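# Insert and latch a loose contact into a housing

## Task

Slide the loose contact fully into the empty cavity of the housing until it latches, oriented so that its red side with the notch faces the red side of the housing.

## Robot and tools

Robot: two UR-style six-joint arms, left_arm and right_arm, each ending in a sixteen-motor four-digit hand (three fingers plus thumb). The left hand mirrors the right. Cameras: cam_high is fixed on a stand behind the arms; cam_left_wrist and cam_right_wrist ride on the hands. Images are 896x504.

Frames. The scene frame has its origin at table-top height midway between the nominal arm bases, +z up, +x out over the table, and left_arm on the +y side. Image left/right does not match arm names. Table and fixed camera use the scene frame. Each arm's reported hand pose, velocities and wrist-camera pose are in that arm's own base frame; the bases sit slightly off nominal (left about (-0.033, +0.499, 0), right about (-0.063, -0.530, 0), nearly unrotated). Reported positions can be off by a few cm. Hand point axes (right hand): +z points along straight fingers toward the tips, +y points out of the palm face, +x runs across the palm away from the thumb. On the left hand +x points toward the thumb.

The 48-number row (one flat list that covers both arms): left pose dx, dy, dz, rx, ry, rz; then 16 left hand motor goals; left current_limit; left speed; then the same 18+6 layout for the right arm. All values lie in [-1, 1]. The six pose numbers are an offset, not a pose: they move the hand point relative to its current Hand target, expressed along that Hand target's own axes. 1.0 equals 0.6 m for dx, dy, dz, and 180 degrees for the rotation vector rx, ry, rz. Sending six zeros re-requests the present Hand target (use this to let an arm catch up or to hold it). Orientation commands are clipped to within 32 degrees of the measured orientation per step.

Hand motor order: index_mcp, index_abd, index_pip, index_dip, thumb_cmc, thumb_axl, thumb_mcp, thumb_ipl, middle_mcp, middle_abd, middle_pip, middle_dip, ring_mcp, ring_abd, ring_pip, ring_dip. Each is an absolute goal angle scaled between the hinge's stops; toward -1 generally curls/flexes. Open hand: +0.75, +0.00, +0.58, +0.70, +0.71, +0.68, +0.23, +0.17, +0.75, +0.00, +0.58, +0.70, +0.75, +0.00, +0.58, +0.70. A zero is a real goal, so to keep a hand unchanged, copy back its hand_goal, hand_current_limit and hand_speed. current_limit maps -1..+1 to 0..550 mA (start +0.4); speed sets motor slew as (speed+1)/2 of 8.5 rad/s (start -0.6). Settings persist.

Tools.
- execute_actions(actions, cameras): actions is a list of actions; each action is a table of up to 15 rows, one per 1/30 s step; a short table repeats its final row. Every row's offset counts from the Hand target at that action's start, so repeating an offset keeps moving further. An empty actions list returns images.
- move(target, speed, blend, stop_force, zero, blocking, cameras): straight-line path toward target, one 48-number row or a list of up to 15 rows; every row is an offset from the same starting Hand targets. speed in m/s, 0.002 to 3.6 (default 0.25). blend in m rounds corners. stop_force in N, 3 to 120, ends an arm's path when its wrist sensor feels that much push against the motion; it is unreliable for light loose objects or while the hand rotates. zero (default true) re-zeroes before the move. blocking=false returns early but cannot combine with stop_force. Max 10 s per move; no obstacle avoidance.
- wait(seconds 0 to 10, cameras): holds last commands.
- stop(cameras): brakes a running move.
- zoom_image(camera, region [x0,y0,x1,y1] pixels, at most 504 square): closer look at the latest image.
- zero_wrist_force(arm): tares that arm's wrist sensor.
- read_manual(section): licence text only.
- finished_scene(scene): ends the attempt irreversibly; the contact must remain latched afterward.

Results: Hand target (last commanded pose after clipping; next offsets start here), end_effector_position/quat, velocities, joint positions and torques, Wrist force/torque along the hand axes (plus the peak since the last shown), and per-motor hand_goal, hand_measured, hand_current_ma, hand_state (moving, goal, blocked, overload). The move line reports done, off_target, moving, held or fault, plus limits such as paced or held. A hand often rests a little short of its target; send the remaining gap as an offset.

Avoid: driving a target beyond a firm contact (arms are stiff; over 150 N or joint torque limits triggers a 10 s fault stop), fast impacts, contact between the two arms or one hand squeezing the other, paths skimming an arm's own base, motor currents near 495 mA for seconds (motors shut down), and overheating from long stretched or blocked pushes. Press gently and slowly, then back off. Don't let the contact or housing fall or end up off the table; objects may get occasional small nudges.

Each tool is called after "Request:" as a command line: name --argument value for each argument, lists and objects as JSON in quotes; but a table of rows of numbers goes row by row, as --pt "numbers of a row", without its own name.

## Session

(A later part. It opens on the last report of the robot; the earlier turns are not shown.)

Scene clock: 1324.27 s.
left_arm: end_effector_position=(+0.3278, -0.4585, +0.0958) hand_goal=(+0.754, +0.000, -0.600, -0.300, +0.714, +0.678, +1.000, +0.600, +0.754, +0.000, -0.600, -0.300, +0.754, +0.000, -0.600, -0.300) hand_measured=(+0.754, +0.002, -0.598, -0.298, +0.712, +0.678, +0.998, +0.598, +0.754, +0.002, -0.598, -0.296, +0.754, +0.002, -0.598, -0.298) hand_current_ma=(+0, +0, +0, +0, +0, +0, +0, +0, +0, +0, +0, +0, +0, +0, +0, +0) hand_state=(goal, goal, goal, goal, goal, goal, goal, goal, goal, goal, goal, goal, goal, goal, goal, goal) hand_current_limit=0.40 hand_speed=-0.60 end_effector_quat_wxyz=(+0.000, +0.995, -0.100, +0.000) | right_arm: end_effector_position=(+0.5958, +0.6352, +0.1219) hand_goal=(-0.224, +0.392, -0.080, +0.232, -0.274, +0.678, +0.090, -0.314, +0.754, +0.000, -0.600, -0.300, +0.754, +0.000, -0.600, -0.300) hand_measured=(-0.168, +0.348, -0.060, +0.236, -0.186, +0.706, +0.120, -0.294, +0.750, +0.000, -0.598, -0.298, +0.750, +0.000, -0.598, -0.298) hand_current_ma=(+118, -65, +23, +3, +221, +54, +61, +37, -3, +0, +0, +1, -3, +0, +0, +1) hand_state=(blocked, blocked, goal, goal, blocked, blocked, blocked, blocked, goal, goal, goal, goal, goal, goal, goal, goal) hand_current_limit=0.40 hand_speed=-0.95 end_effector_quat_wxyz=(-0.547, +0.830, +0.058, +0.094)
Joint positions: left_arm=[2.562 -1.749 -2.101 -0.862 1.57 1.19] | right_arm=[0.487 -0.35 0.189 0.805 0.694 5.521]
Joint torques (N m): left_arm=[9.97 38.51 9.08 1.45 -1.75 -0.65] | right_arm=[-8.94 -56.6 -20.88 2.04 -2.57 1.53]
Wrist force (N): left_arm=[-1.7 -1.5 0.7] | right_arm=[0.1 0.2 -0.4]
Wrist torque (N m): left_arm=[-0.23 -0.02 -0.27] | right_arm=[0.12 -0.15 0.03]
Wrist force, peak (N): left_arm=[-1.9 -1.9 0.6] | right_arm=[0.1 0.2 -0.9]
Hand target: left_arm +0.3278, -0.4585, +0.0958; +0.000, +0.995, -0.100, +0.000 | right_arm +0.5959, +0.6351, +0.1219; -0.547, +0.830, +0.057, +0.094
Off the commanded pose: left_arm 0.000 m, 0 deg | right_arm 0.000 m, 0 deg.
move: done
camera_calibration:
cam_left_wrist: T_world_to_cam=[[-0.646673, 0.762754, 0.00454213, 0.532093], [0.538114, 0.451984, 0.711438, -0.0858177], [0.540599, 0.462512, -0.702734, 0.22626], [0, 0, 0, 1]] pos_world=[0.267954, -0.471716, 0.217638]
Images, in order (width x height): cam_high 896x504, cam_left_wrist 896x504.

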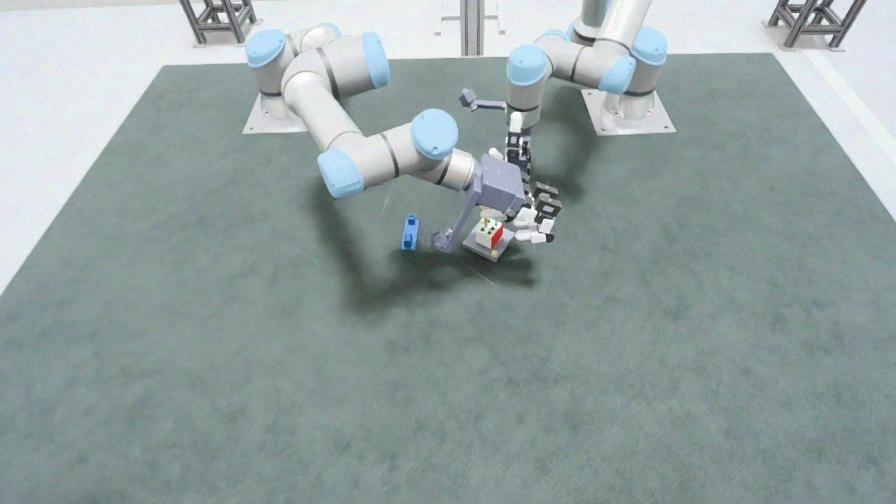

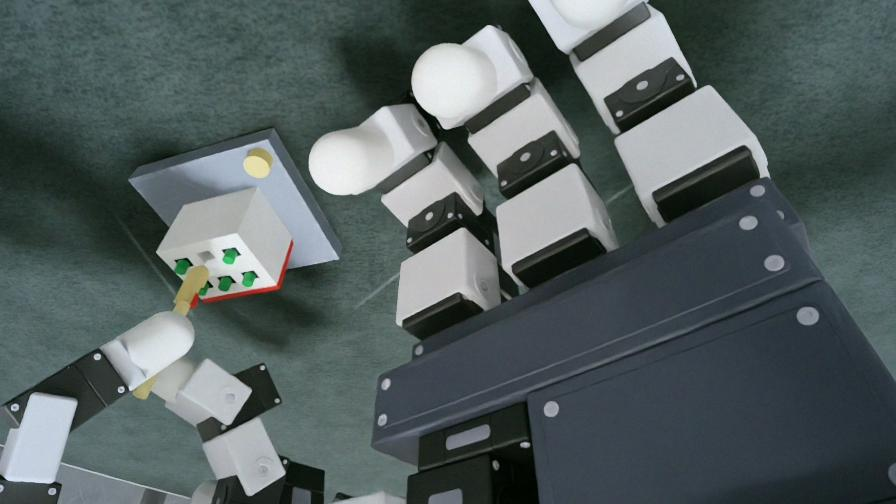

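Request:
move --target '[0,0,0,0,0,0,0.754,0,-0.6,-0.3,0.714,0.678,1.0,0.6,0.754,0,-0.6,-0.3,0.754,0,-0.6,-0.3,0.4,-0.6,-0.0040,0.01645,0.00705,0,0,0,-0.225,0.3917,-0.0803,0.2319,-0.275,0.678,0.09,-0.3135,0.754,0,-0.6,-0.3,0.754,0,-0.6,-0.3,0.4,-0.95]' --speed 0.006 --stop_force 3 --cameras '["cam_left_wrist","cam_high","cam_right_wrist"]'

Request:
zoom_image --camera "cam_left_wrist" --region '[150, 230, 240, 330]'

Request:
zoom_image --camera "cam_high" --region '[470, 205, 510, 240]'

Scene clock: 1344.87 s.
left_arm: end_effector_position=(+0.3278, -0.4585, +0.0958) hand_goal=(+0.754, +0.000, -0.600, -0.300, +0.714, +0.678, +1.000, +0.600, +0.754, +0.000, -0.600, -0.300, +0.754, +0.000, -0.600, -0.300) hand_measured=(+0.754, +0.002, -0.598, -0.298, +0.712, +0.678, +0.998, +0.598, +0.754, +0.002, -0.598, -0.296, +0.754, +0.002, -0.598, -0.298) hand_current_ma=(+0, +0, +0, +0, +0, +0, +0, +0, +0, +0, +0, +0, +0, +0, +0, +0) hand_state=(goal, goal, goal, goal, goal, goal, goal, goal, goal, goal, goal, goal, goal, goal, goal, goal) hand_current_limit=0.40 hand_speed=-0.60 end_effector_quat_wxyz=(+0.000, +0.995, -0.100, +0.000) | right_arm: end_effector_position=(+0.5959, +0.6351, +0.1109) hand_goal=(-0.224, +0.392, -0.080, +0.232, -0.274, +0.678, +0.090, -0.314, +0.754, +0.000, -0.600, -0.300, +0.754, +0.000, -0.600, -0.300) hand_measured=(-0.168, +0.348, -0.060, +0.236, -0.186, +0.708, +0.118, -0.296, +0.750, +0.000, -0.598, -0.298, +0.750, +0.000, -0.598, -0.298) hand_current_ma=(+118, -65, +23, +3, +224, +55, +58, +31, -3, +0, +0, +1, -3, +0, +0, +1) hand_state=(blocked, blocked, goal, goal, blocked, blocked, blocked, goal, goal, goal, goal, goal, goal, goal, goal, goal) hand_current_limit=0.40 hand_speed=-0.95 end_effector_quat_wxyz=(-0.547, +0.830, +0.057, +0.094)
Joint positions: left_arm=[2.562 -1.749 -2.101 -0.862 1.57 1.19] | right_arm=[0.487 -0.366 0.25 0.76 0.694 5.521]
Joint torques (N m): left_arm=[9.77 37.89 9.61 1.56 -2.07 1.14] | right_arm=[-6.45 -73.31 -17.46 -0.01 -1.07 1.24]
Wrist force (N): left_arm=[-1.7 -1.6 0.9] | right_arm=[-0.2 0.1 -0.5]
Wrist torque (N m): left_arm=[-0.26 -0.01 -0.28] | right_arm=[0.11 -0.14 0.03]
Wrist force, peak (N): left_arm=[-2.0 -1.8 0.6] | right_arm=[0.1 -0.1 -0.9]
Hand target: left_arm +0.3278, -0.4585, +0.0958; +0.000, +0.995, -0.100, +0.000 | right_arm +0.5959, +0.6351, +0.1109; -0.547, +0.830, +0.057, +0.094
Off the commanded pose: left_arm 0.000 m, 0 deg | right_arm 0.000 m, 0 deg.
move: done
camera_calibration:
cam_left_wrist: T_world_to_cam=[[-0.646673, 0.762754, 0.00454213, 0.532093], [0.538114, 0.451984, 0.711438, -0.0858177], [0.540599, 0.462512, -0.702734, 0.22626], [0, 0, 0, 1]] pos_world=[0.267954, -0.471716, 0.217638]
cam_right_wrist: T_world_to_cam=[[-0.667124, -0.231777, -0.707973, 0.659902], [-0.553348, -0.482102, 0.679252, 0.508011], [-0.49875, 0.8449, 0.193368, -0.139507], [0, 0, 0, 1]] pos_world=[0.651764, 0.515733, 0.149101]

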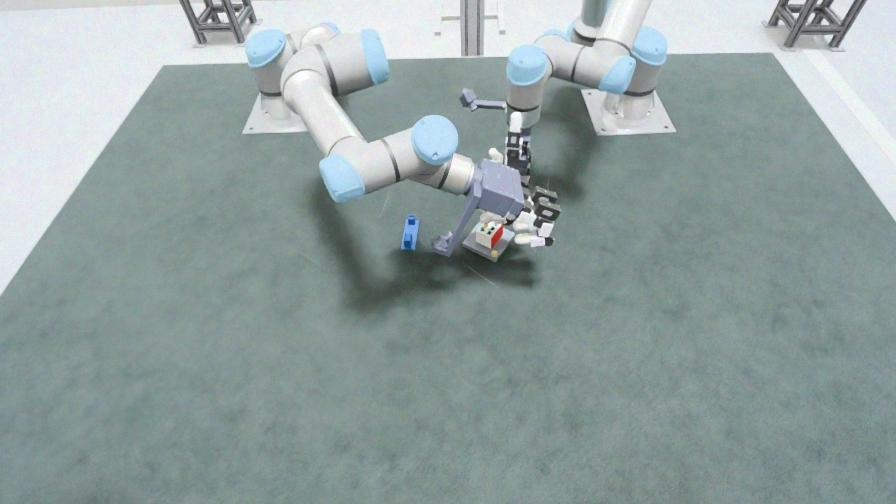

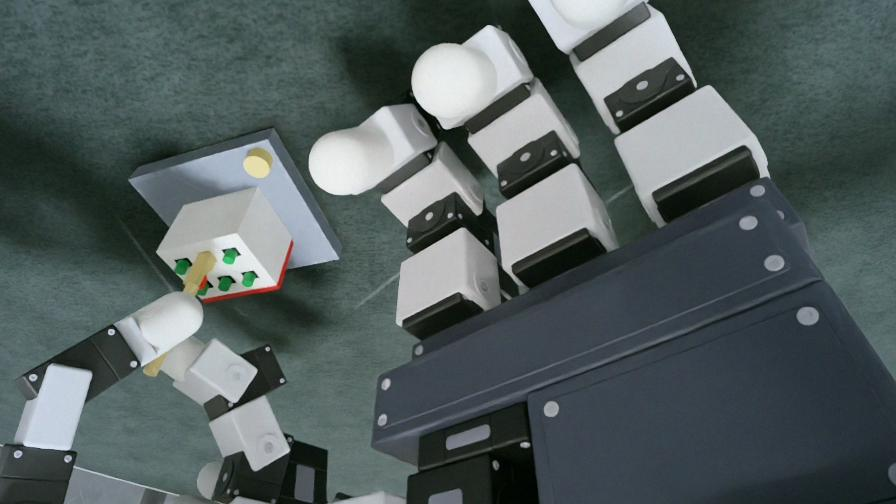

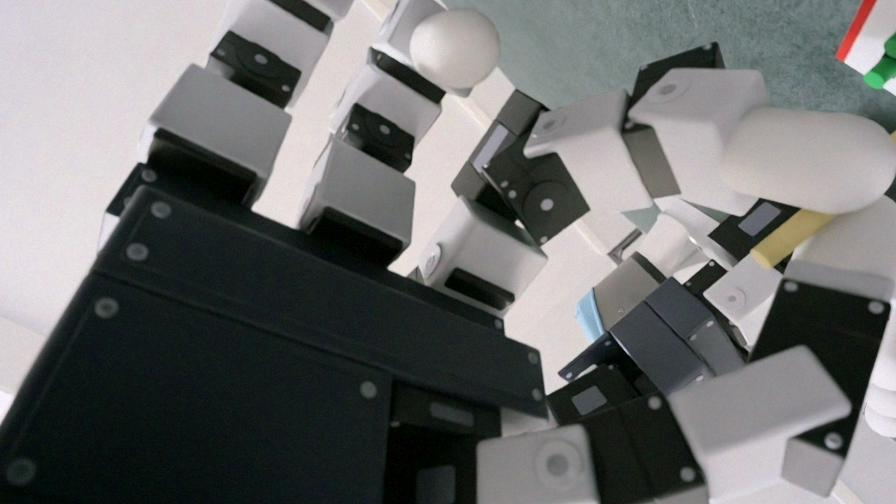

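Scaled by 5.040 from the camera's 896x504 image, which has a finer 1280x720 frame.

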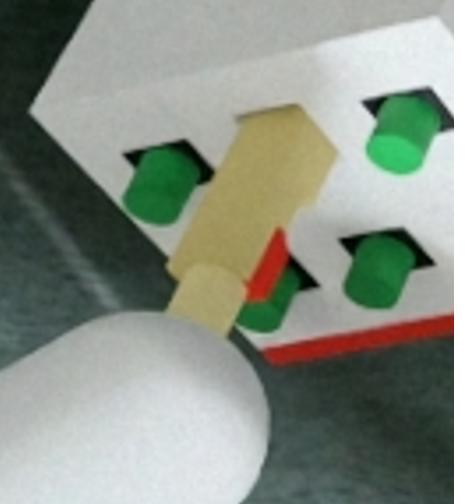

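Scaled by 12.600 from the camera's 896x504 image, which has a finer 1280x720 frame.

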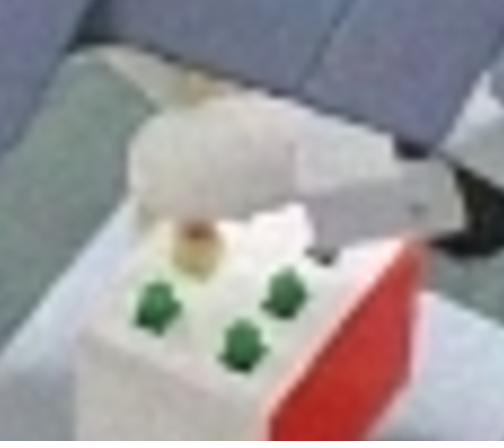

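Request:
move --target '[0,0,0,0,0,0,0.754,0,-0.6,-0.3,0.714,0.678,1.0,0.6,0.754,0,-0.6,-0.3,0.754,0,-0.6,-0.3,0.4,-0.6,-0.0029,0.01196,0.00513,0,0,0,-0.225,0.3917,-0.0803,0.2319,-0.275,0.678,0.09,-0.3135,0.754,0,-0.6,-0.3,0.754,0,-0.6,-0.3,0.4,-0.95]' --speed 0.006 --stop_force 3 --cameras '["cam_left_wrist","cam_high","cam_right_wrist"]'

Request:
zoom_image --camera "cam_left_wrist" --region '[150, 230, 240, 330]'

Request:
zoom_image --camera "cam_high" --region '[470, 205, 510, 240]'

Scene clock: 1355.47 s.
left_arm: end_effector_position=(+0.3278, -0.4585, +0.0958) hand_goal=(+0.754, +0.000, -0.600, -0.300, +0.714, +0.678, +1.000, +0.600, +0.754, +0.000, -0.600, -0.300, +0.754, +0.000, -0.600, -0.300) hand_measured=(+0.754, +0.002, -0.598, -0.298, +0.712, +0.678, +0.998, +0.598, +0.754, +0.002, -0.598, -0.296, +0.754, +0.002, -0.598, -0.298) hand_current_ma=(+0, +0, +0, +0, +0, +0, +0, +0, +0, +0, +0, +0, +0, +0, +0, +0) hand_state=(goal, goal, goal, goal, goal, goal, goal, goal, goal, goal, goal, goal, goal, goal, goal, goal) hand_current_limit=0.40 hand_speed=-0.60 end_effector_quat_wxyz=(+0.000, +0.995, -0.100, +0.000) | right_arm: end_effector_position=(+0.5959, +0.6351, +0.1064) hand_goal=(-0.224, +0.392, -0.080, +0.232, -0.274, +0.678, +0.090, -0.314, +0.754, +0.000, -0.600, -0.300, +0.754, +0.000, -0.600, -0.300) hand_measured=(-0.168, +0.348, -0.068, +0.234, -0.186, +0.708, +0.118, -0.298, +0.750, +0.000, -0.598, -0.298, +0.750, +0.000, -0.598, -0.298) hand_current_ma=(+118, -65, +10, +1, +227, +55, +58, +27, -3, +0, +0, +1, -3, +0, +0, +1) hand_state=(blocked, blocked, goal, goal, blocked, blocked, blocked, goal, goal, goal, goal, goal, goal, goal, goal, goal) hand_current_limit=0.40 hand_speed=-0.95 end_effector_quat_wxyz=(-0.547, +0.830, +0.057, +0.094)
Joint positions: left_arm=[2.562 -1.749 -2.101 -0.862 1.57 1.19] | right_arm=[0.487 -0.37 0.27 0.744 0.694 5.521]
Joint torques (N m): left_arm=[9.72 36.89 8.57 1.47 -1.88 1.37] | right_arm=[-3.85 -56.43 -24.29 2.27 -0.55 -0.85]
Wrist force (N): left_arm=[-1.8 -1.7 0.8] | right_arm=[-1.3 1.7 0.4]
Wrist torque (N m): left_arm=[-0.27 0.00 -0.28] | right_arm=[0.22 -0.03 -0.02]
Wrist force, peak (N): left_arm=[-2.0 -1.8 0.7] | right_arm=[-1.5 2.6 1.0]
Hand target: left_arm +0.3278, -0.4585, +0.0958; +0.000, +0.995, -0.100, +0.000 | right_arm +0.5959, +0.6351, +0.1064; -0.547, +0.830, +0.057, +0.094 (not the last commanded pose)
Off the commanded pose: left_arm 0.000 m, 0 deg | right_arm 0.004 m, 0 deg.
move: contact (right_arm)
camera_calibration:
cam_left_wrist: T_world_to_cam=[[-0.646673, 0.762754, 0.00454213, 0.532093], [0.538114, 0.451984, 0.711438, -0.0858177], [0.540599, 0.462512, -0.702734, 0.22626], [0, 0, 0, 1]] pos_world=[0.267954, -0.471716, 0.217638]
cam_right_wrist: T_world_to_cam=[[-0.66714, -0.231882, -0.707923, 0.656773], [-0.553319, -0.482024, 0.679331, 0.510998], [-0.498761, 0.844916, 0.193273, -0.138625], [0, 0, 0, 1]] pos_world=[0.651764, 0.515734, 0.144601]

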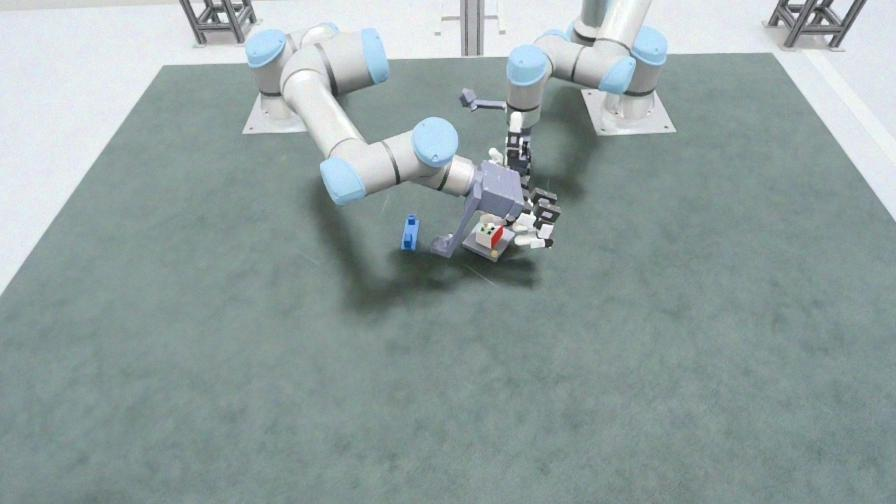

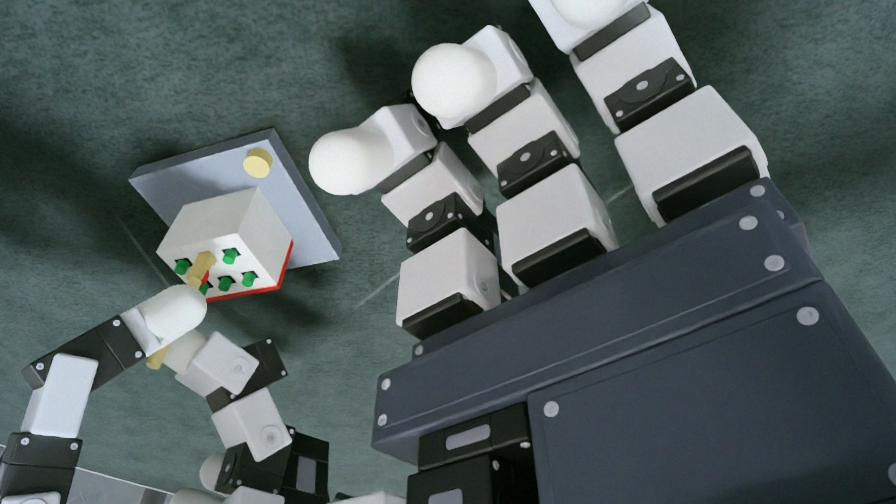

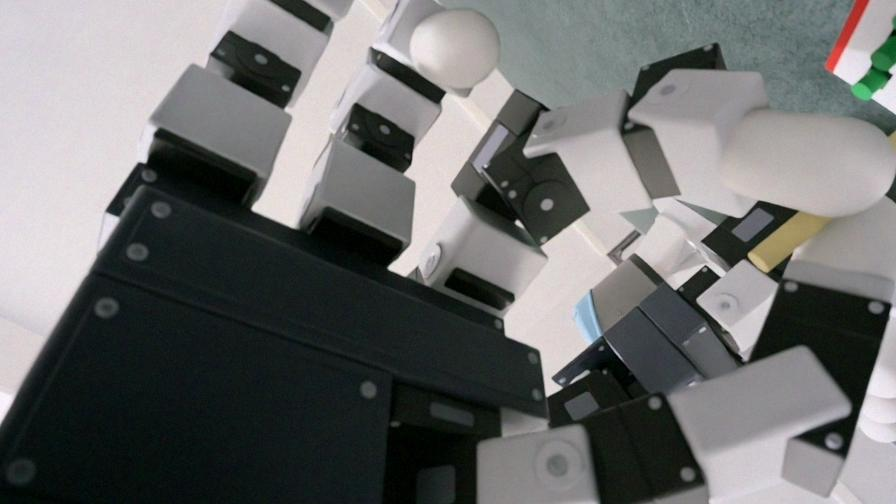

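Scaled by 5.040 from the camera's 896x504 image, which has a finer 1280x720 frame.

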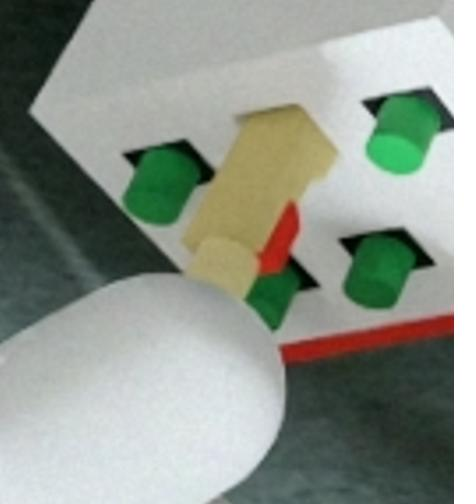

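Scaled by 12.600 from the camera's 896x504 image, which has a finer 1280x720 frame.

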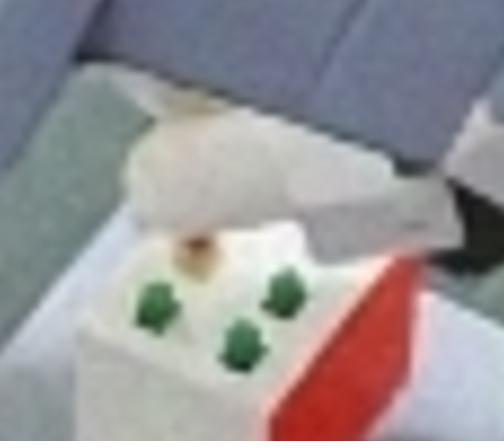

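Request:
move --target '[0,0,0,0,0,0,0.754,0,-0.6,-0.3,0.714,0.678,1.0,0.6,0.754,0,-0.6,-0.3,0.754,0,-0.6,-0.3,0.4,-0.6,-0.0022,0.00897,0.00385,0,0,0,-0.225,0.3917,-0.0803,0.2319,-0.275,0.678,0.09,-0.3135,0.754,0,-0.6,-0.3,0.754,0,-0.6,-0.3,0.4,-0.95]' --speed 0.005 --stop_force 6 --cameras '["cam_left_wrist","cam_high","cam_right_wrist"]'

Request:
zoom_image --camera "cam_left_wrist" --region '[130, 230, 250, 370]'

Scene clock: 1376.60 s.
left_arm: end_effector_position=(+0.3278, -0.4585, +0.0958) hand_goal=(+0.754, +0.000, -0.600, -0.300, +0.714, +0.678, +1.000, +0.600, +0.754, +0.000, -0.600, -0.300, +0.754, +0.000, -0.600, -0.300) hand_measured=(+0.754, +0.002, -0.598, -0.298, +0.712, +0.678, +0.998, +0.598, +0.754, +0.002, -0.598, -0.296, +0.754, +0.002, -0.598, -0.298) hand_current_ma=(+0, +0, +0, +0, +0, +0, +0, +0, +0, +0, +0, +0, +0, +0, +0, +0) hand_state=(goal, goal, goal, goal, goal, goal, goal, goal, goal, goal, goal, goal, goal, goal, goal, goal) hand_current_limit=0.40 hand_speed=-0.60 end_effector_quat_wxyz=(+0.000, +0.995, -0.100, +0.000) | right_arm: end_effector_position=(+0.5959, +0.6351, +0.1004) hand_goal=(-0.224, +0.392, -0.080, +0.232, -0.274, +0.678, +0.090, -0.314, +0.754, +0.000, -0.600, -0.300, +0.754, +0.000, -0.600, -0.300) hand_measured=(-0.194, +0.348, -0.086, +0.228, -0.182, +0.708, +0.118, -0.304, +0.750, +0.000, -0.598, -0.298, +0.750, +0.000, -0.598, -0.298) hand_current_ma=(+45, -65, -4, -3, +243, +60, +57, +13, -3, +0, +0, +1, -3, +0, +0, +1) hand_state=(blocked, blocked, goal, goal, blocked, blocked, blocked, goal, goal, goal, goal, goal, goal, goal, goal, goal) hand_current_limit=0.40 hand_speed=-0.95 end_effector_quat_wxyz=(-0.547, +0.830, +0.057, +0.094)
Joint positions: left_arm=[2.562 -1.749 -2.101 -0.862 1.57 1.19] | right_arm=[0.487 -0.375 0.295 0.724 0.694 5.521]
Joint torques (N m): left_arm=[10.91 36.98 9.51 1.68 -1.78 1.25] | right_arm=[2.54 -70.81 -19.23 0.26 -0.04 0.99]
Wrist force (N): left_arm=[-1.7 -1.6 0.5] | right_arm=[0.1 -2.9 -1.3]
Wrist torque (N m): left_arm=[-0.22 -0.04 -0.27] | right_arm=[-0.08 -0.23 0.21]
Wrist force, peak (N): left_arm=[-2.0 -1.7 0.9] | right_arm=[0.0 -3.6 -1.5]
Hand target: left_arm +0.3278, -0.4585, +0.0958; +0.000, +0.995, -0.100, +0.000 | right_arm +0.5959, +0.6351, +0.1004; -0.547, +0.830, +0.057, +0.094
Off the commanded pose: left_arm 0.000 m, 0 deg | right_arm 0.000 m, 0 deg.
move: done
camera_calibration:
cam_left_wrist: T_world_to_cam=[[-0.646673, 0.762754, 0.00454213, 0.532093], [0.538114, 0.451984, 0.711438, -0.0858177], [0.540599, 0.462512, -0.702734, 0.22626], [0, 0, 0, 1]] pos_world=[0.267954, -0.471716, 0.217638]
cam_right_wrist: T_world_to_cam=[[-0.66714, -0.231882, -0.707923, 0.652526], [-0.553319, -0.482024, 0.679331, 0.515074], [-0.498761, 0.844916, 0.193273, -0.137465], [0, 0, 0, 1]] pos_world=[0.651764, 0.515734, 0.138601]

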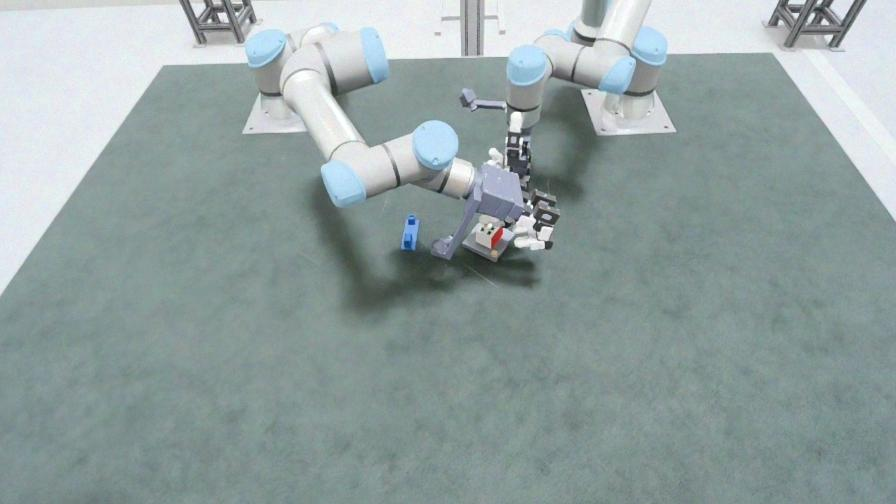

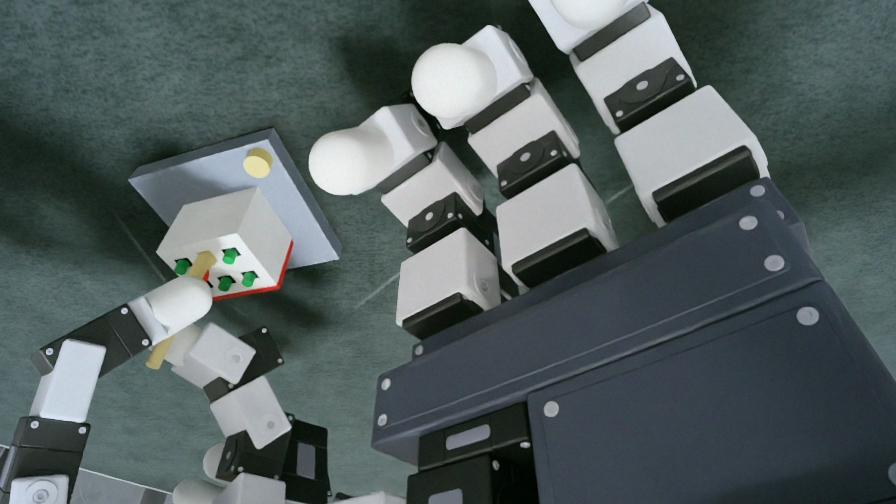

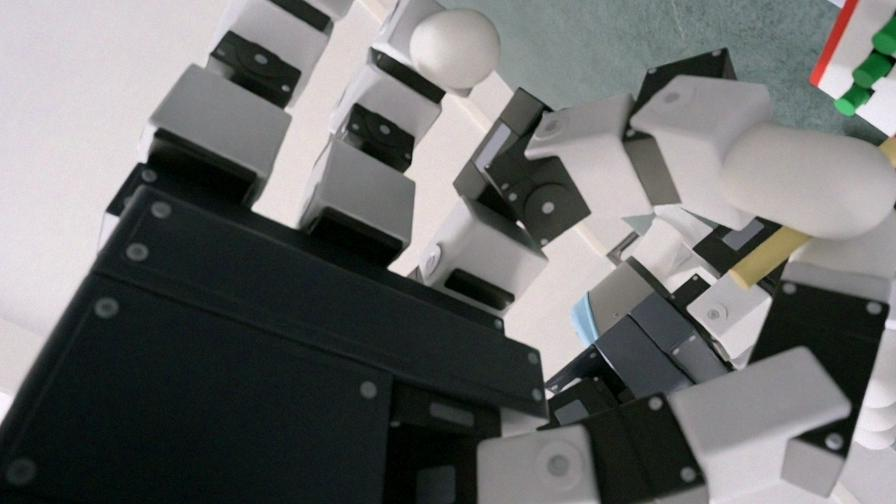

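Scaled by 3.600 from the camera's 896x504 image, which has a finer 1280x720 frame.

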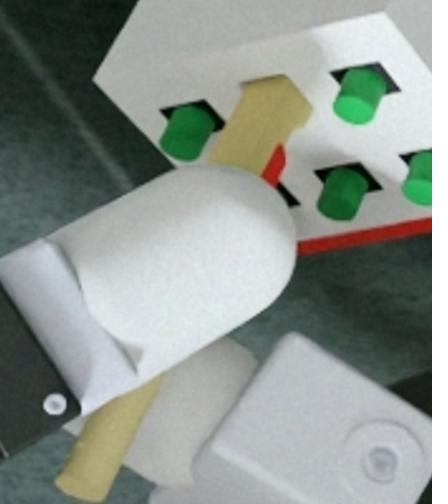

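Request:
move --pt "0 0 0 0 0 0 0.754 0 -0.6 -0.3 0.714 0.678 1.0 0.6 0.754 0 -0.6 -0.3 0.754 0 -0.6 -0.3 0.4 -0.6 0 0.00066 -0.00153 0 0 0 -0.225 0.3917 -0.0803 0.2319 -0.275 0.678 0.09 -0.3135 0.754 0 -0.6 -0.3 0.754 0 -0.6 -0.3 0.4 -0.95" --pt "0 0 0 0 0 0 0.754 0 -0.6 -0.3 0.714 0.678 1.0 0.6 0.754 0 -0.6 -0.3 0.754 0 -0.6 -0.3 0.4 -0.6 -0.0007 0.00365 -0.00025 0 0 0 -0.225 0.3917 -0.0803 0.2319 -0.275 0.678 0.09 -0.3135 0.754 0 -0.6 -0.3 0.754 0 -0.6 -0.3 0.4 -0.95" --speed 0.005 --cameras '["cam_left_wrist"]'

Request:
zoom_image --camera "cam_left_wrist" --region '[150, 230, 240, 330]'

Scene clock: 1410.67 s.
left_arm: end_effector_position=(+0.3278, -0.4585, +0.0958) hand_goal=(+0.754, +0.000, -0.600, -0.300, +0.714, +0.678, +1.000, +0.600, +0.754, +0.000, -0.600, -0.300, +0.754, +0.000, -0.600, -0.300) hand_measured=(+0.754, +0.002, -0.598, -0.298, +0.712, +0.678, +0.998, +0.598, +0.754, +0.002, -0.598, -0.296, +0.754, +0.002, -0.598, -0.298) hand_current_ma=(+0, +0, +0, +0, +0, +0, +0, +0, +0, +0, +0, +0, +0, +0, +0, +0) hand_state=(goal, goal, goal, goal, goal, goal, goal, goal, goal, goal, goal, goal, goal, goal, goal, goal) hand_current_limit=0.40 hand_speed=-0.60 end_effector_quat_wxyz=(+0.000, +0.995, -0.100, +0.000) | right_arm: end_effector_position=(+0.5959, +0.6341, +0.0984) hand_goal=(-0.224, +0.392, -0.080, +0.232, -0.274, +0.678, +0.090, -0.314, +0.754, +0.000, -0.600, -0.300, +0.754, +0.000, -0.600, -0.300) hand_measured=(-0.202, +0.348, -0.086, +0.228, -0.180, +0.710, +0.114, -0.306, +0.750, +0.000, -0.598, -0.298, +0.750, +0.000, -0.598, -0.298) hand_current_ma=(+29, -65, -4, -3, +249, +64, +43, +11, -3, +0, +0, +1, -3, +0, +0, +1) hand_state=(blocked, blocked, goal, goal, blocked, blocked, blocked, goal, goal, goal, goal, goal, goal, goal, goal, goal) hand_current_limit=0.40 hand_speed=-0.95 end_effector_quat_wxyz=(-0.547, +0.830, +0.058, +0.094)
Joint positions: left_arm=[2.562 -1.749 -2.101 -0.862 1.57 1.19] | right_arm=[0.485 -0.38 0.311 0.714 0.693 5.52]
Joint torques (N m): left_arm=[9.5 37.61 9.22 1.62 -1.88 1.23] | right_arm=[-10.77 -70.49 -14.17 -1.38 -1.44 -1.08]
Wrist force (N): left_arm=[-2.0 -1.6 0.8] | right_arm=[-0.3 -3.1 -1.6]
Wrist torque (N m): left_arm=[-0.26 0.02 -0.29] | right_arm=[-0.08 -0.21 0.23]
Wrist force, peak (N): left_arm=[-1.9 -1.8 0.7] | right_arm=[-0.4 -3.8 -1.6]
Hand target: left_arm +0.3278, -0.4585, +0.0958; +0.000, +0.995, -0.100, +0.000 | right_arm +0.5959, +0.6341, +0.0984; -0.547, +0.830, +0.057, +0.094
Off the commanded pose: left_arm 0.000 m, 0 deg | right_arm 0.000 m, 0 deg.
move: done
camera_calibration:
cam_left_wrist: T_world_to_cam=[[-0.646673, 0.762754, 0.00454213, 0.532093], [0.538114, 0.451984, 0.711438, -0.0858177], [0.540599, 0.462512, -0.702734, 0.22626], [0, 0, 0, 1]] pos_world=[0.267954, -0.471716, 0.217638]
Images, in order (width x height): cam_left_wrist 896x504.

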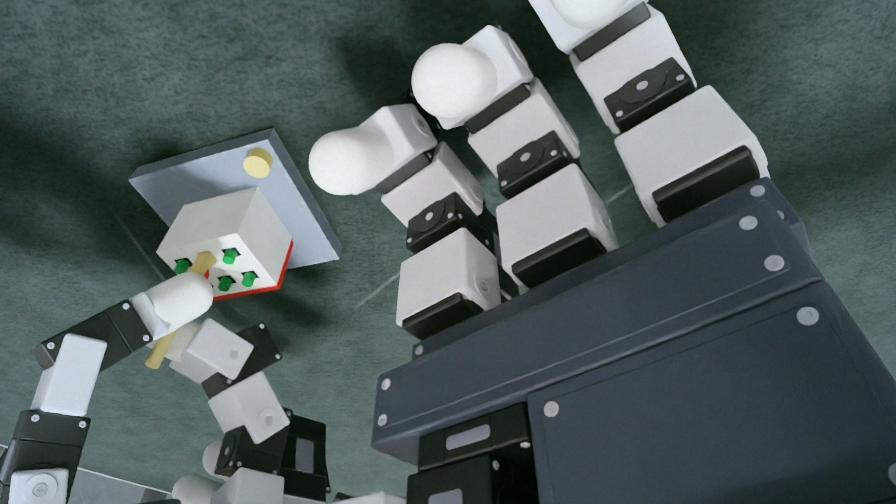

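Scaled by 5.040 from the camera's 896x504 image, which has a finer 1280x720 frame.

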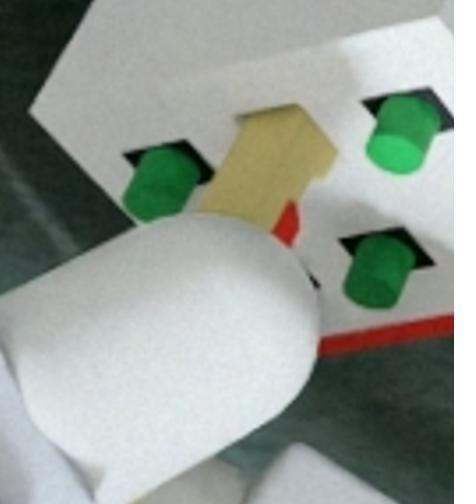

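Request:
move --pt "0 0 0 0 0 0 0.754 0 -0.6 -0.3 0.714 0.678 1.0 0.6 0.754 0 -0.6 -0.3 0.754 0 -0.6 -0.3 0.4 -0.6 0 0 0 0 0 0 -0.200 0.345 -0.083 0.229 -0.15 0.69 0.12 -0.307 0.754 0 -0.6 -0.3 0.754 0 -0.6 -0.3 0.4 -0.97" --pt "0 0 0 0 0 0 0.754 0 -0.6 -0.3 0.714 0.678 1.0 0.6 0.754 0 -0.6 -0.3 0.754 0 -0.6 -0.3 0.4 -0.6 0 0 0 0 0 0 -0.17 0.2 -0.083 0.229 -0.02 0.678 0.16 -0.307 0.754 0 -0.6 -0.3 0.754 0 -0.6 -0.3 0.4 -0.95" --cameras '["cam_left_wrist","cam_right_wrist","cam_high"]'

Request:
zoom_image --camera "cam_left_wrist" --region '[120, 220, 250, 380]'

Scene clock: 1441.10 s.
left_arm: end_effector_position=(+0.3278, -0.4585, +0.0958) hand_goal=(+0.754, +0.000, -0.600, -0.300, +0.714, +0.678, +1.000, +0.600, +0.754, +0.000, -0.600, -0.300, +0.754, +0.000, -0.600, -0.300) hand_measured=(+0.754, +0.002, -0.598, -0.298, +0.712, +0.678, +0.998, +0.598, +0.754, +0.002, -0.598, -0.296, +0.754, +0.002, -0.598, -0.298) hand_current_ma=(+0, +0, +0, +0, +0, +0, +0, +0, +0, +0, +0, +0, +0, +0, +0, +0) hand_state=(goal, goal, goal, goal, goal, goal, goal, goal, goal, goal, goal, goal, goal, goal, goal, goal) hand_current_limit=0.40 hand_speed=-0.60 end_effector_quat_wxyz=(+0.000, +0.995, -0.100, +0.000) | right_arm: end_effector_position=(+0.5959, +0.6341, +0.0984) hand_goal=(-0.170, +0.200, -0.082, +0.230, -0.020, +0.678, +0.160, -0.306, +0.754, +0.000, -0.600, -0.300, +0.754, +0.000, -0.600, -0.300) hand_measured=(-0.172, +0.202, -0.084, +0.228, -0.030, +0.680, +0.158, -0.306, +0.750, +0.000, -0.598, -0.298, +0.750, +0.000, -0.598, -0.298) hand_current_ma=(-1, +1, +0, -1, -10, +1, -1, +0, -3, +0, +0, +1, -3, +0, +0, +1) hand_state=(goal, goal, goal, goal, goal, goal, goal, goal, goal, goal, goal, goal, goal, goal, goal, goal) hand_current_limit=0.40 hand_speed=-0.95 end_effector_quat_wxyz=(-0.547, +0.830, +0.057, +0.094)
Joint positions: left_arm=[2.562 -1.749 -2.101 -0.862 1.57 1.19] | right_arm=[0.485 -0.38 0.311 0.714 0.693 5.52]
Joint torques (N m): left_arm=[9.2 38.31 9.76 1.58 -1.87 1.3] | right_arm=[-9.99 -62.45 -22.73 1.78 0.15 0.11]
Wrist force (N): left_arm=[-1.6 -1.6 0.6] | right_arm=[0.2 0.1 -0.4]
Wrist torque (N m): left_arm=[-0.23 -0.03 -0.27] | right_arm=[0.11 -0.16 0.06]
Wrist force, peak (N): left_arm=[-2.0 -1.7 0.9] | right_arm=[-0.5 -3.3 -1.7]
Hand target: left_arm +0.3278, -0.4585, +0.0958; +0.000, +0.995, -0.100, +0.000 | right_arm +0.5959, +0.6341, +0.0984; -0.547, +0.830, +0.057, +0.094
Off the commanded pose: left_arm 0.000 m, 0 deg | right_arm 0.000 m, 0 deg.
move: done
camera_calibration:
cam_left_wrist: T_world_to_cam=[[-0.646673, 0.762754, 0.00454213, 0.532093], [0.538114, 0.451984, 0.711438, -0.0858177], [0.540599, 0.462512, -0.702734, 0.22626], [0, 0, 0, 1]] pos_world=[0.267954, -0.471716, 0.217638]
cam_right_wrist: T_world_to_cam=[[-0.66714, -0.231882, -0.707923, 0.650878], [-0.553319, -0.482024, 0.679331, 0.51595], [-0.498761, 0.844916, 0.193273, -0.136234], [0, 0, 0, 1]] pos_world=[0.651764, 0.514734, 0.136601]

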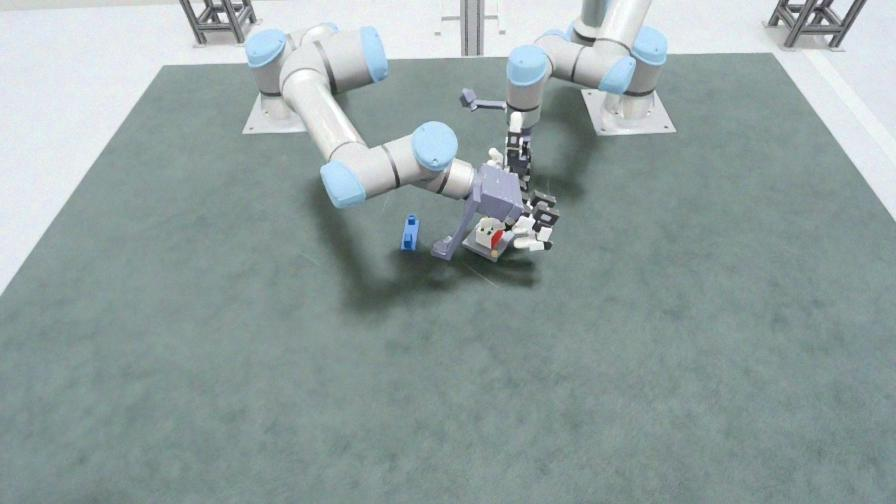

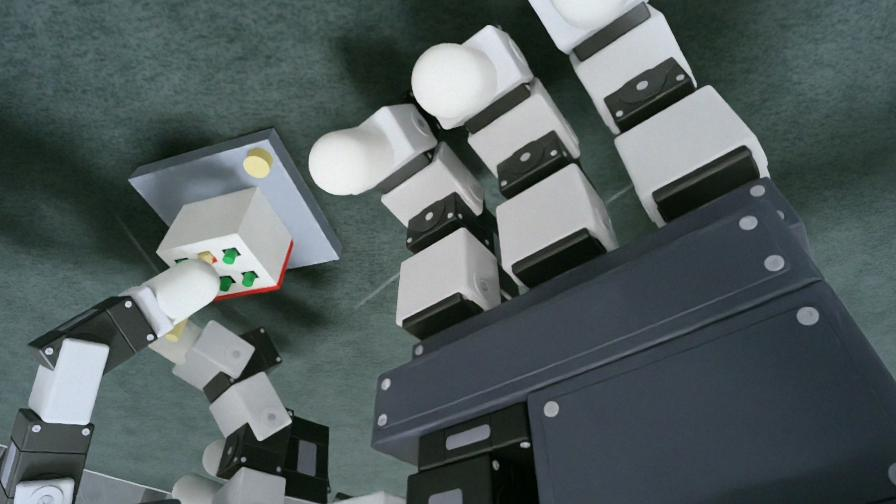

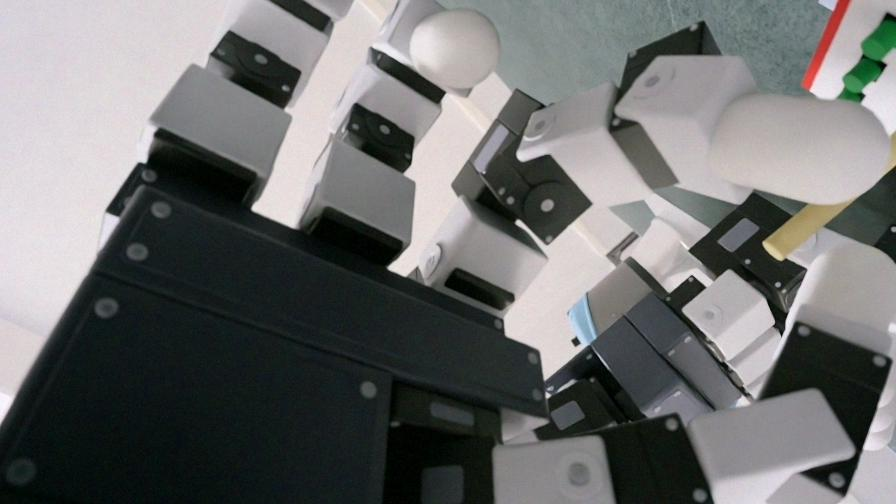

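Scaled by 3.150 from the camera's 896x504 image, which has a finer 1280x720 frame.

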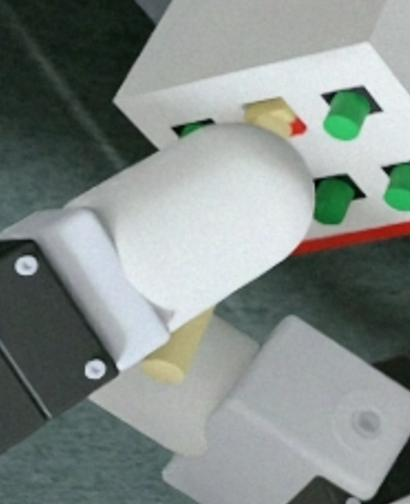

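Request:
move --target '[0,0,0,0,0,0,0.754,0,-0.6,-0.3,0.714,0.678,1.0,0.6,0.754,0,-0.6,-0.3,0.754,0,-0.6,-0.3,0.4,-0.6,0.0291,-0.1196,-0.0512,0,0,0,-0.170,0.2,-0.083,0.229,-0.02,0.678,0.16,-0.307,0.754,0,-0.6,-0.3,0.754,0,-0.6,-0.3,0.4,-0.95]' --speed 0.05 --cameras '["cam_left_wrist","cam_high"]'

Request:
zoom_image --camera "cam_left_wrist" --region '[130, 200, 260, 360]'

Request:
zoom_image --camera "cam_high" --region '[460, 190, 520, 250]'

Scene clock: 1449.47 s.
left_arm: end_effector_position=(+0.3278, -0.4585, +0.0958) hand_goal=(+0.754, +0.000, -0.600, -0.300, +0.714, +0.678, +1.000, +0.600, +0.754, +0.000, -0.600, -0.300, +0.754, +0.000, -0.600, -0.300) hand_measured=(+0.754, +0.002, -0.598, -0.298, +0.712, +0.678, +0.998, +0.598, +0.754, +0.002, -0.598, -0.296, +0.754, +0.002, -0.598, -0.298) hand_current_ma=(+0, +0, +0, +0, +0, +0, +0, +0, +0, +0, +0, +0, +0, +0, +0, +0) hand_state=(goal, goal, goal, goal, goal, goal, goal, goal, goal, goal, goal, goal, goal, goal, goal, goal) hand_current_limit=0.40 hand_speed=-0.60 end_effector_quat_wxyz=(+0.000, +0.995, -0.100, +0.000) | right_arm: end_effector_position=(+0.5951, +0.6335, +0.1783) hand_goal=(-0.170, +0.200, -0.082, +0.230, -0.020, +0.678, +0.160, -0.306, +0.754, +0.000, -0.600, -0.300, +0.754, +0.000, -0.600, -0.300) hand_measured=(-0.172, +0.202, -0.084, +0.228, -0.030, +0.680, +0.158, -0.306, +0.750, +0.000, -0.598, -0.298, +0.750, +0.000, -0.598, -0.298) hand_current_ma=(-1, +1, +0, -1, -9, +1, -1, +0, -3, +0, +0, +1, -3, +0, +0, +1) hand_state=(goal, goal, goal, goal, goal, goal, goal, goal, goal, goal, goal, goal, goal, goal, goal, goal) hand_current_limit=0.40 hand_speed=-0.95 end_effector_quat_wxyz=(-0.556, +0.823, +0.054, +0.106)
Joint positions: left_arm=[2.562 -1.749 -2.101 -0.862 1.57 1.19] | right_arm=[0.485 -0.345 0.035 0.903 0.699 5.552]
Joint torques (N m): left_arm=[10.57 37.96 10.17 1.45 -1.7 1.37] | right_arm=[-9.82 -54.94 -21.95 -1.15 -1.03 -1.4]
Wrist force (N): left_arm=[-1.8 -1.5 0.7] | right_arm=[0.1 0.0 -0.3]
Wrist torque (N m): left_arm=[-0.23 -0.01 -0.28] | right_arm=[0.09 -0.15 -0.05]
Wrist force, peak (N): left_arm=[-1.9 -1.7 1.0] | right_arm=[0.3 -0.5 -0.8]
Hand target: left_arm +0.3278, -0.4585, +0.0958; +0.000, +0.995, -0.100, +0.000 | right_arm +0.5959, +0.6341, +0.1784; -0.547, +0.830, +0.057, +0.094
Off the commanded pose: left_arm 0.000 m, 0 deg | right_arm 0.001 m, 2 deg.
elbow stopped short (right arm): the move would have taken joint 3 (elbow) straighter than the controller allows.
move: done
camera_calibration:
cam_left_wrist: T_world_to_cam=[[-0.646673, 0.762754, 0.00454213, 0.532093], [0.538114, 0.451984, 0.711438, -0.0858177], [0.540599, 0.462512, -0.702734, 0.22626], [0, 0, 0, 1]] pos_world=[0.267954, -0.471716, 0.217638]
Images, in order (width x height): cam_high 896x504, cam_left_wrist 896x504.

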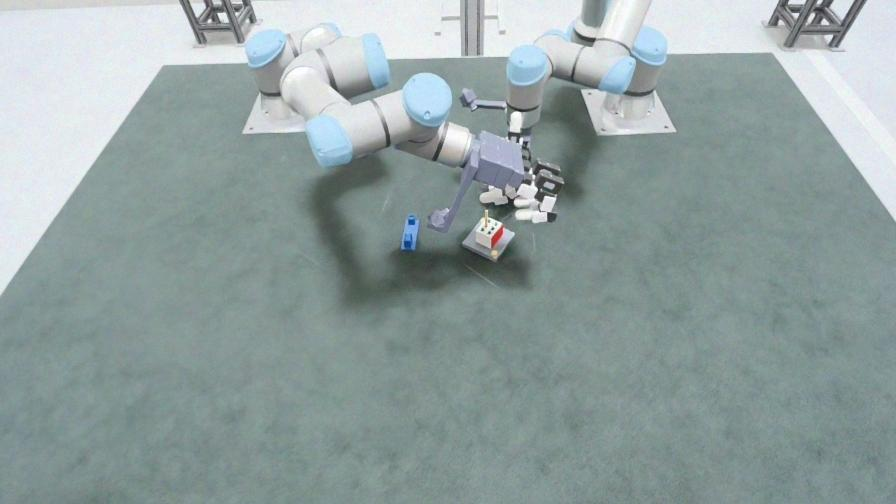

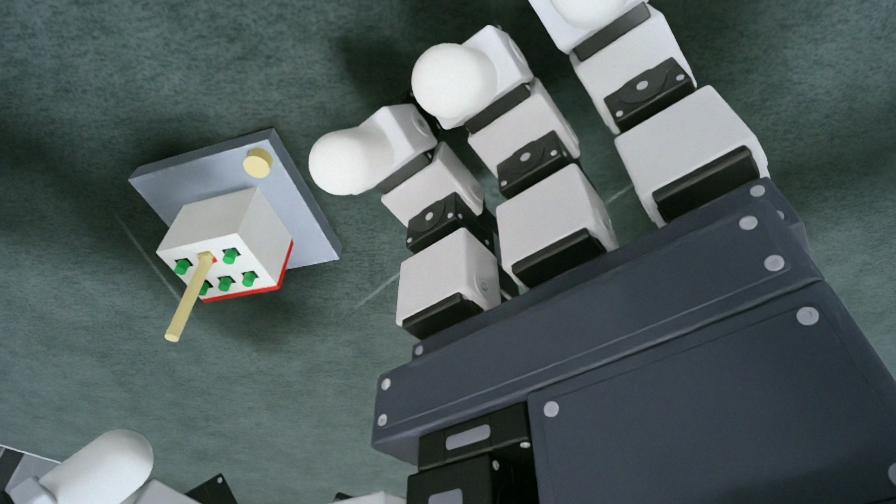

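Scaled by 3.150 from the camera's 896x504 image, which has a finer 1280x720 frame.

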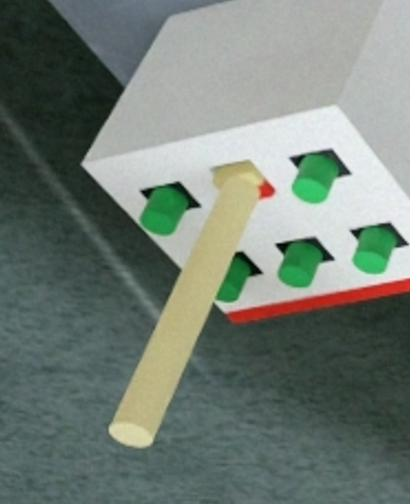

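Scaled by 8.400 from the camera's 896x504 image, which has a finer 1280x720 frame.

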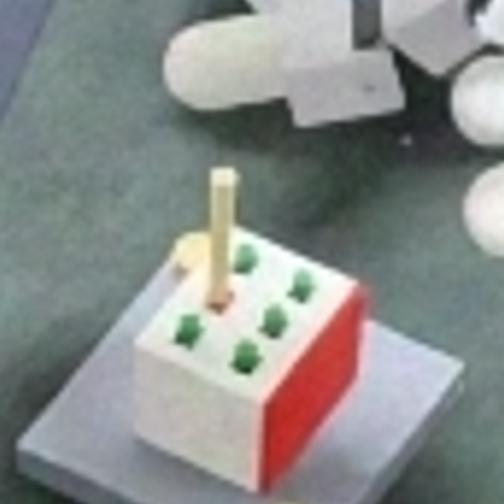

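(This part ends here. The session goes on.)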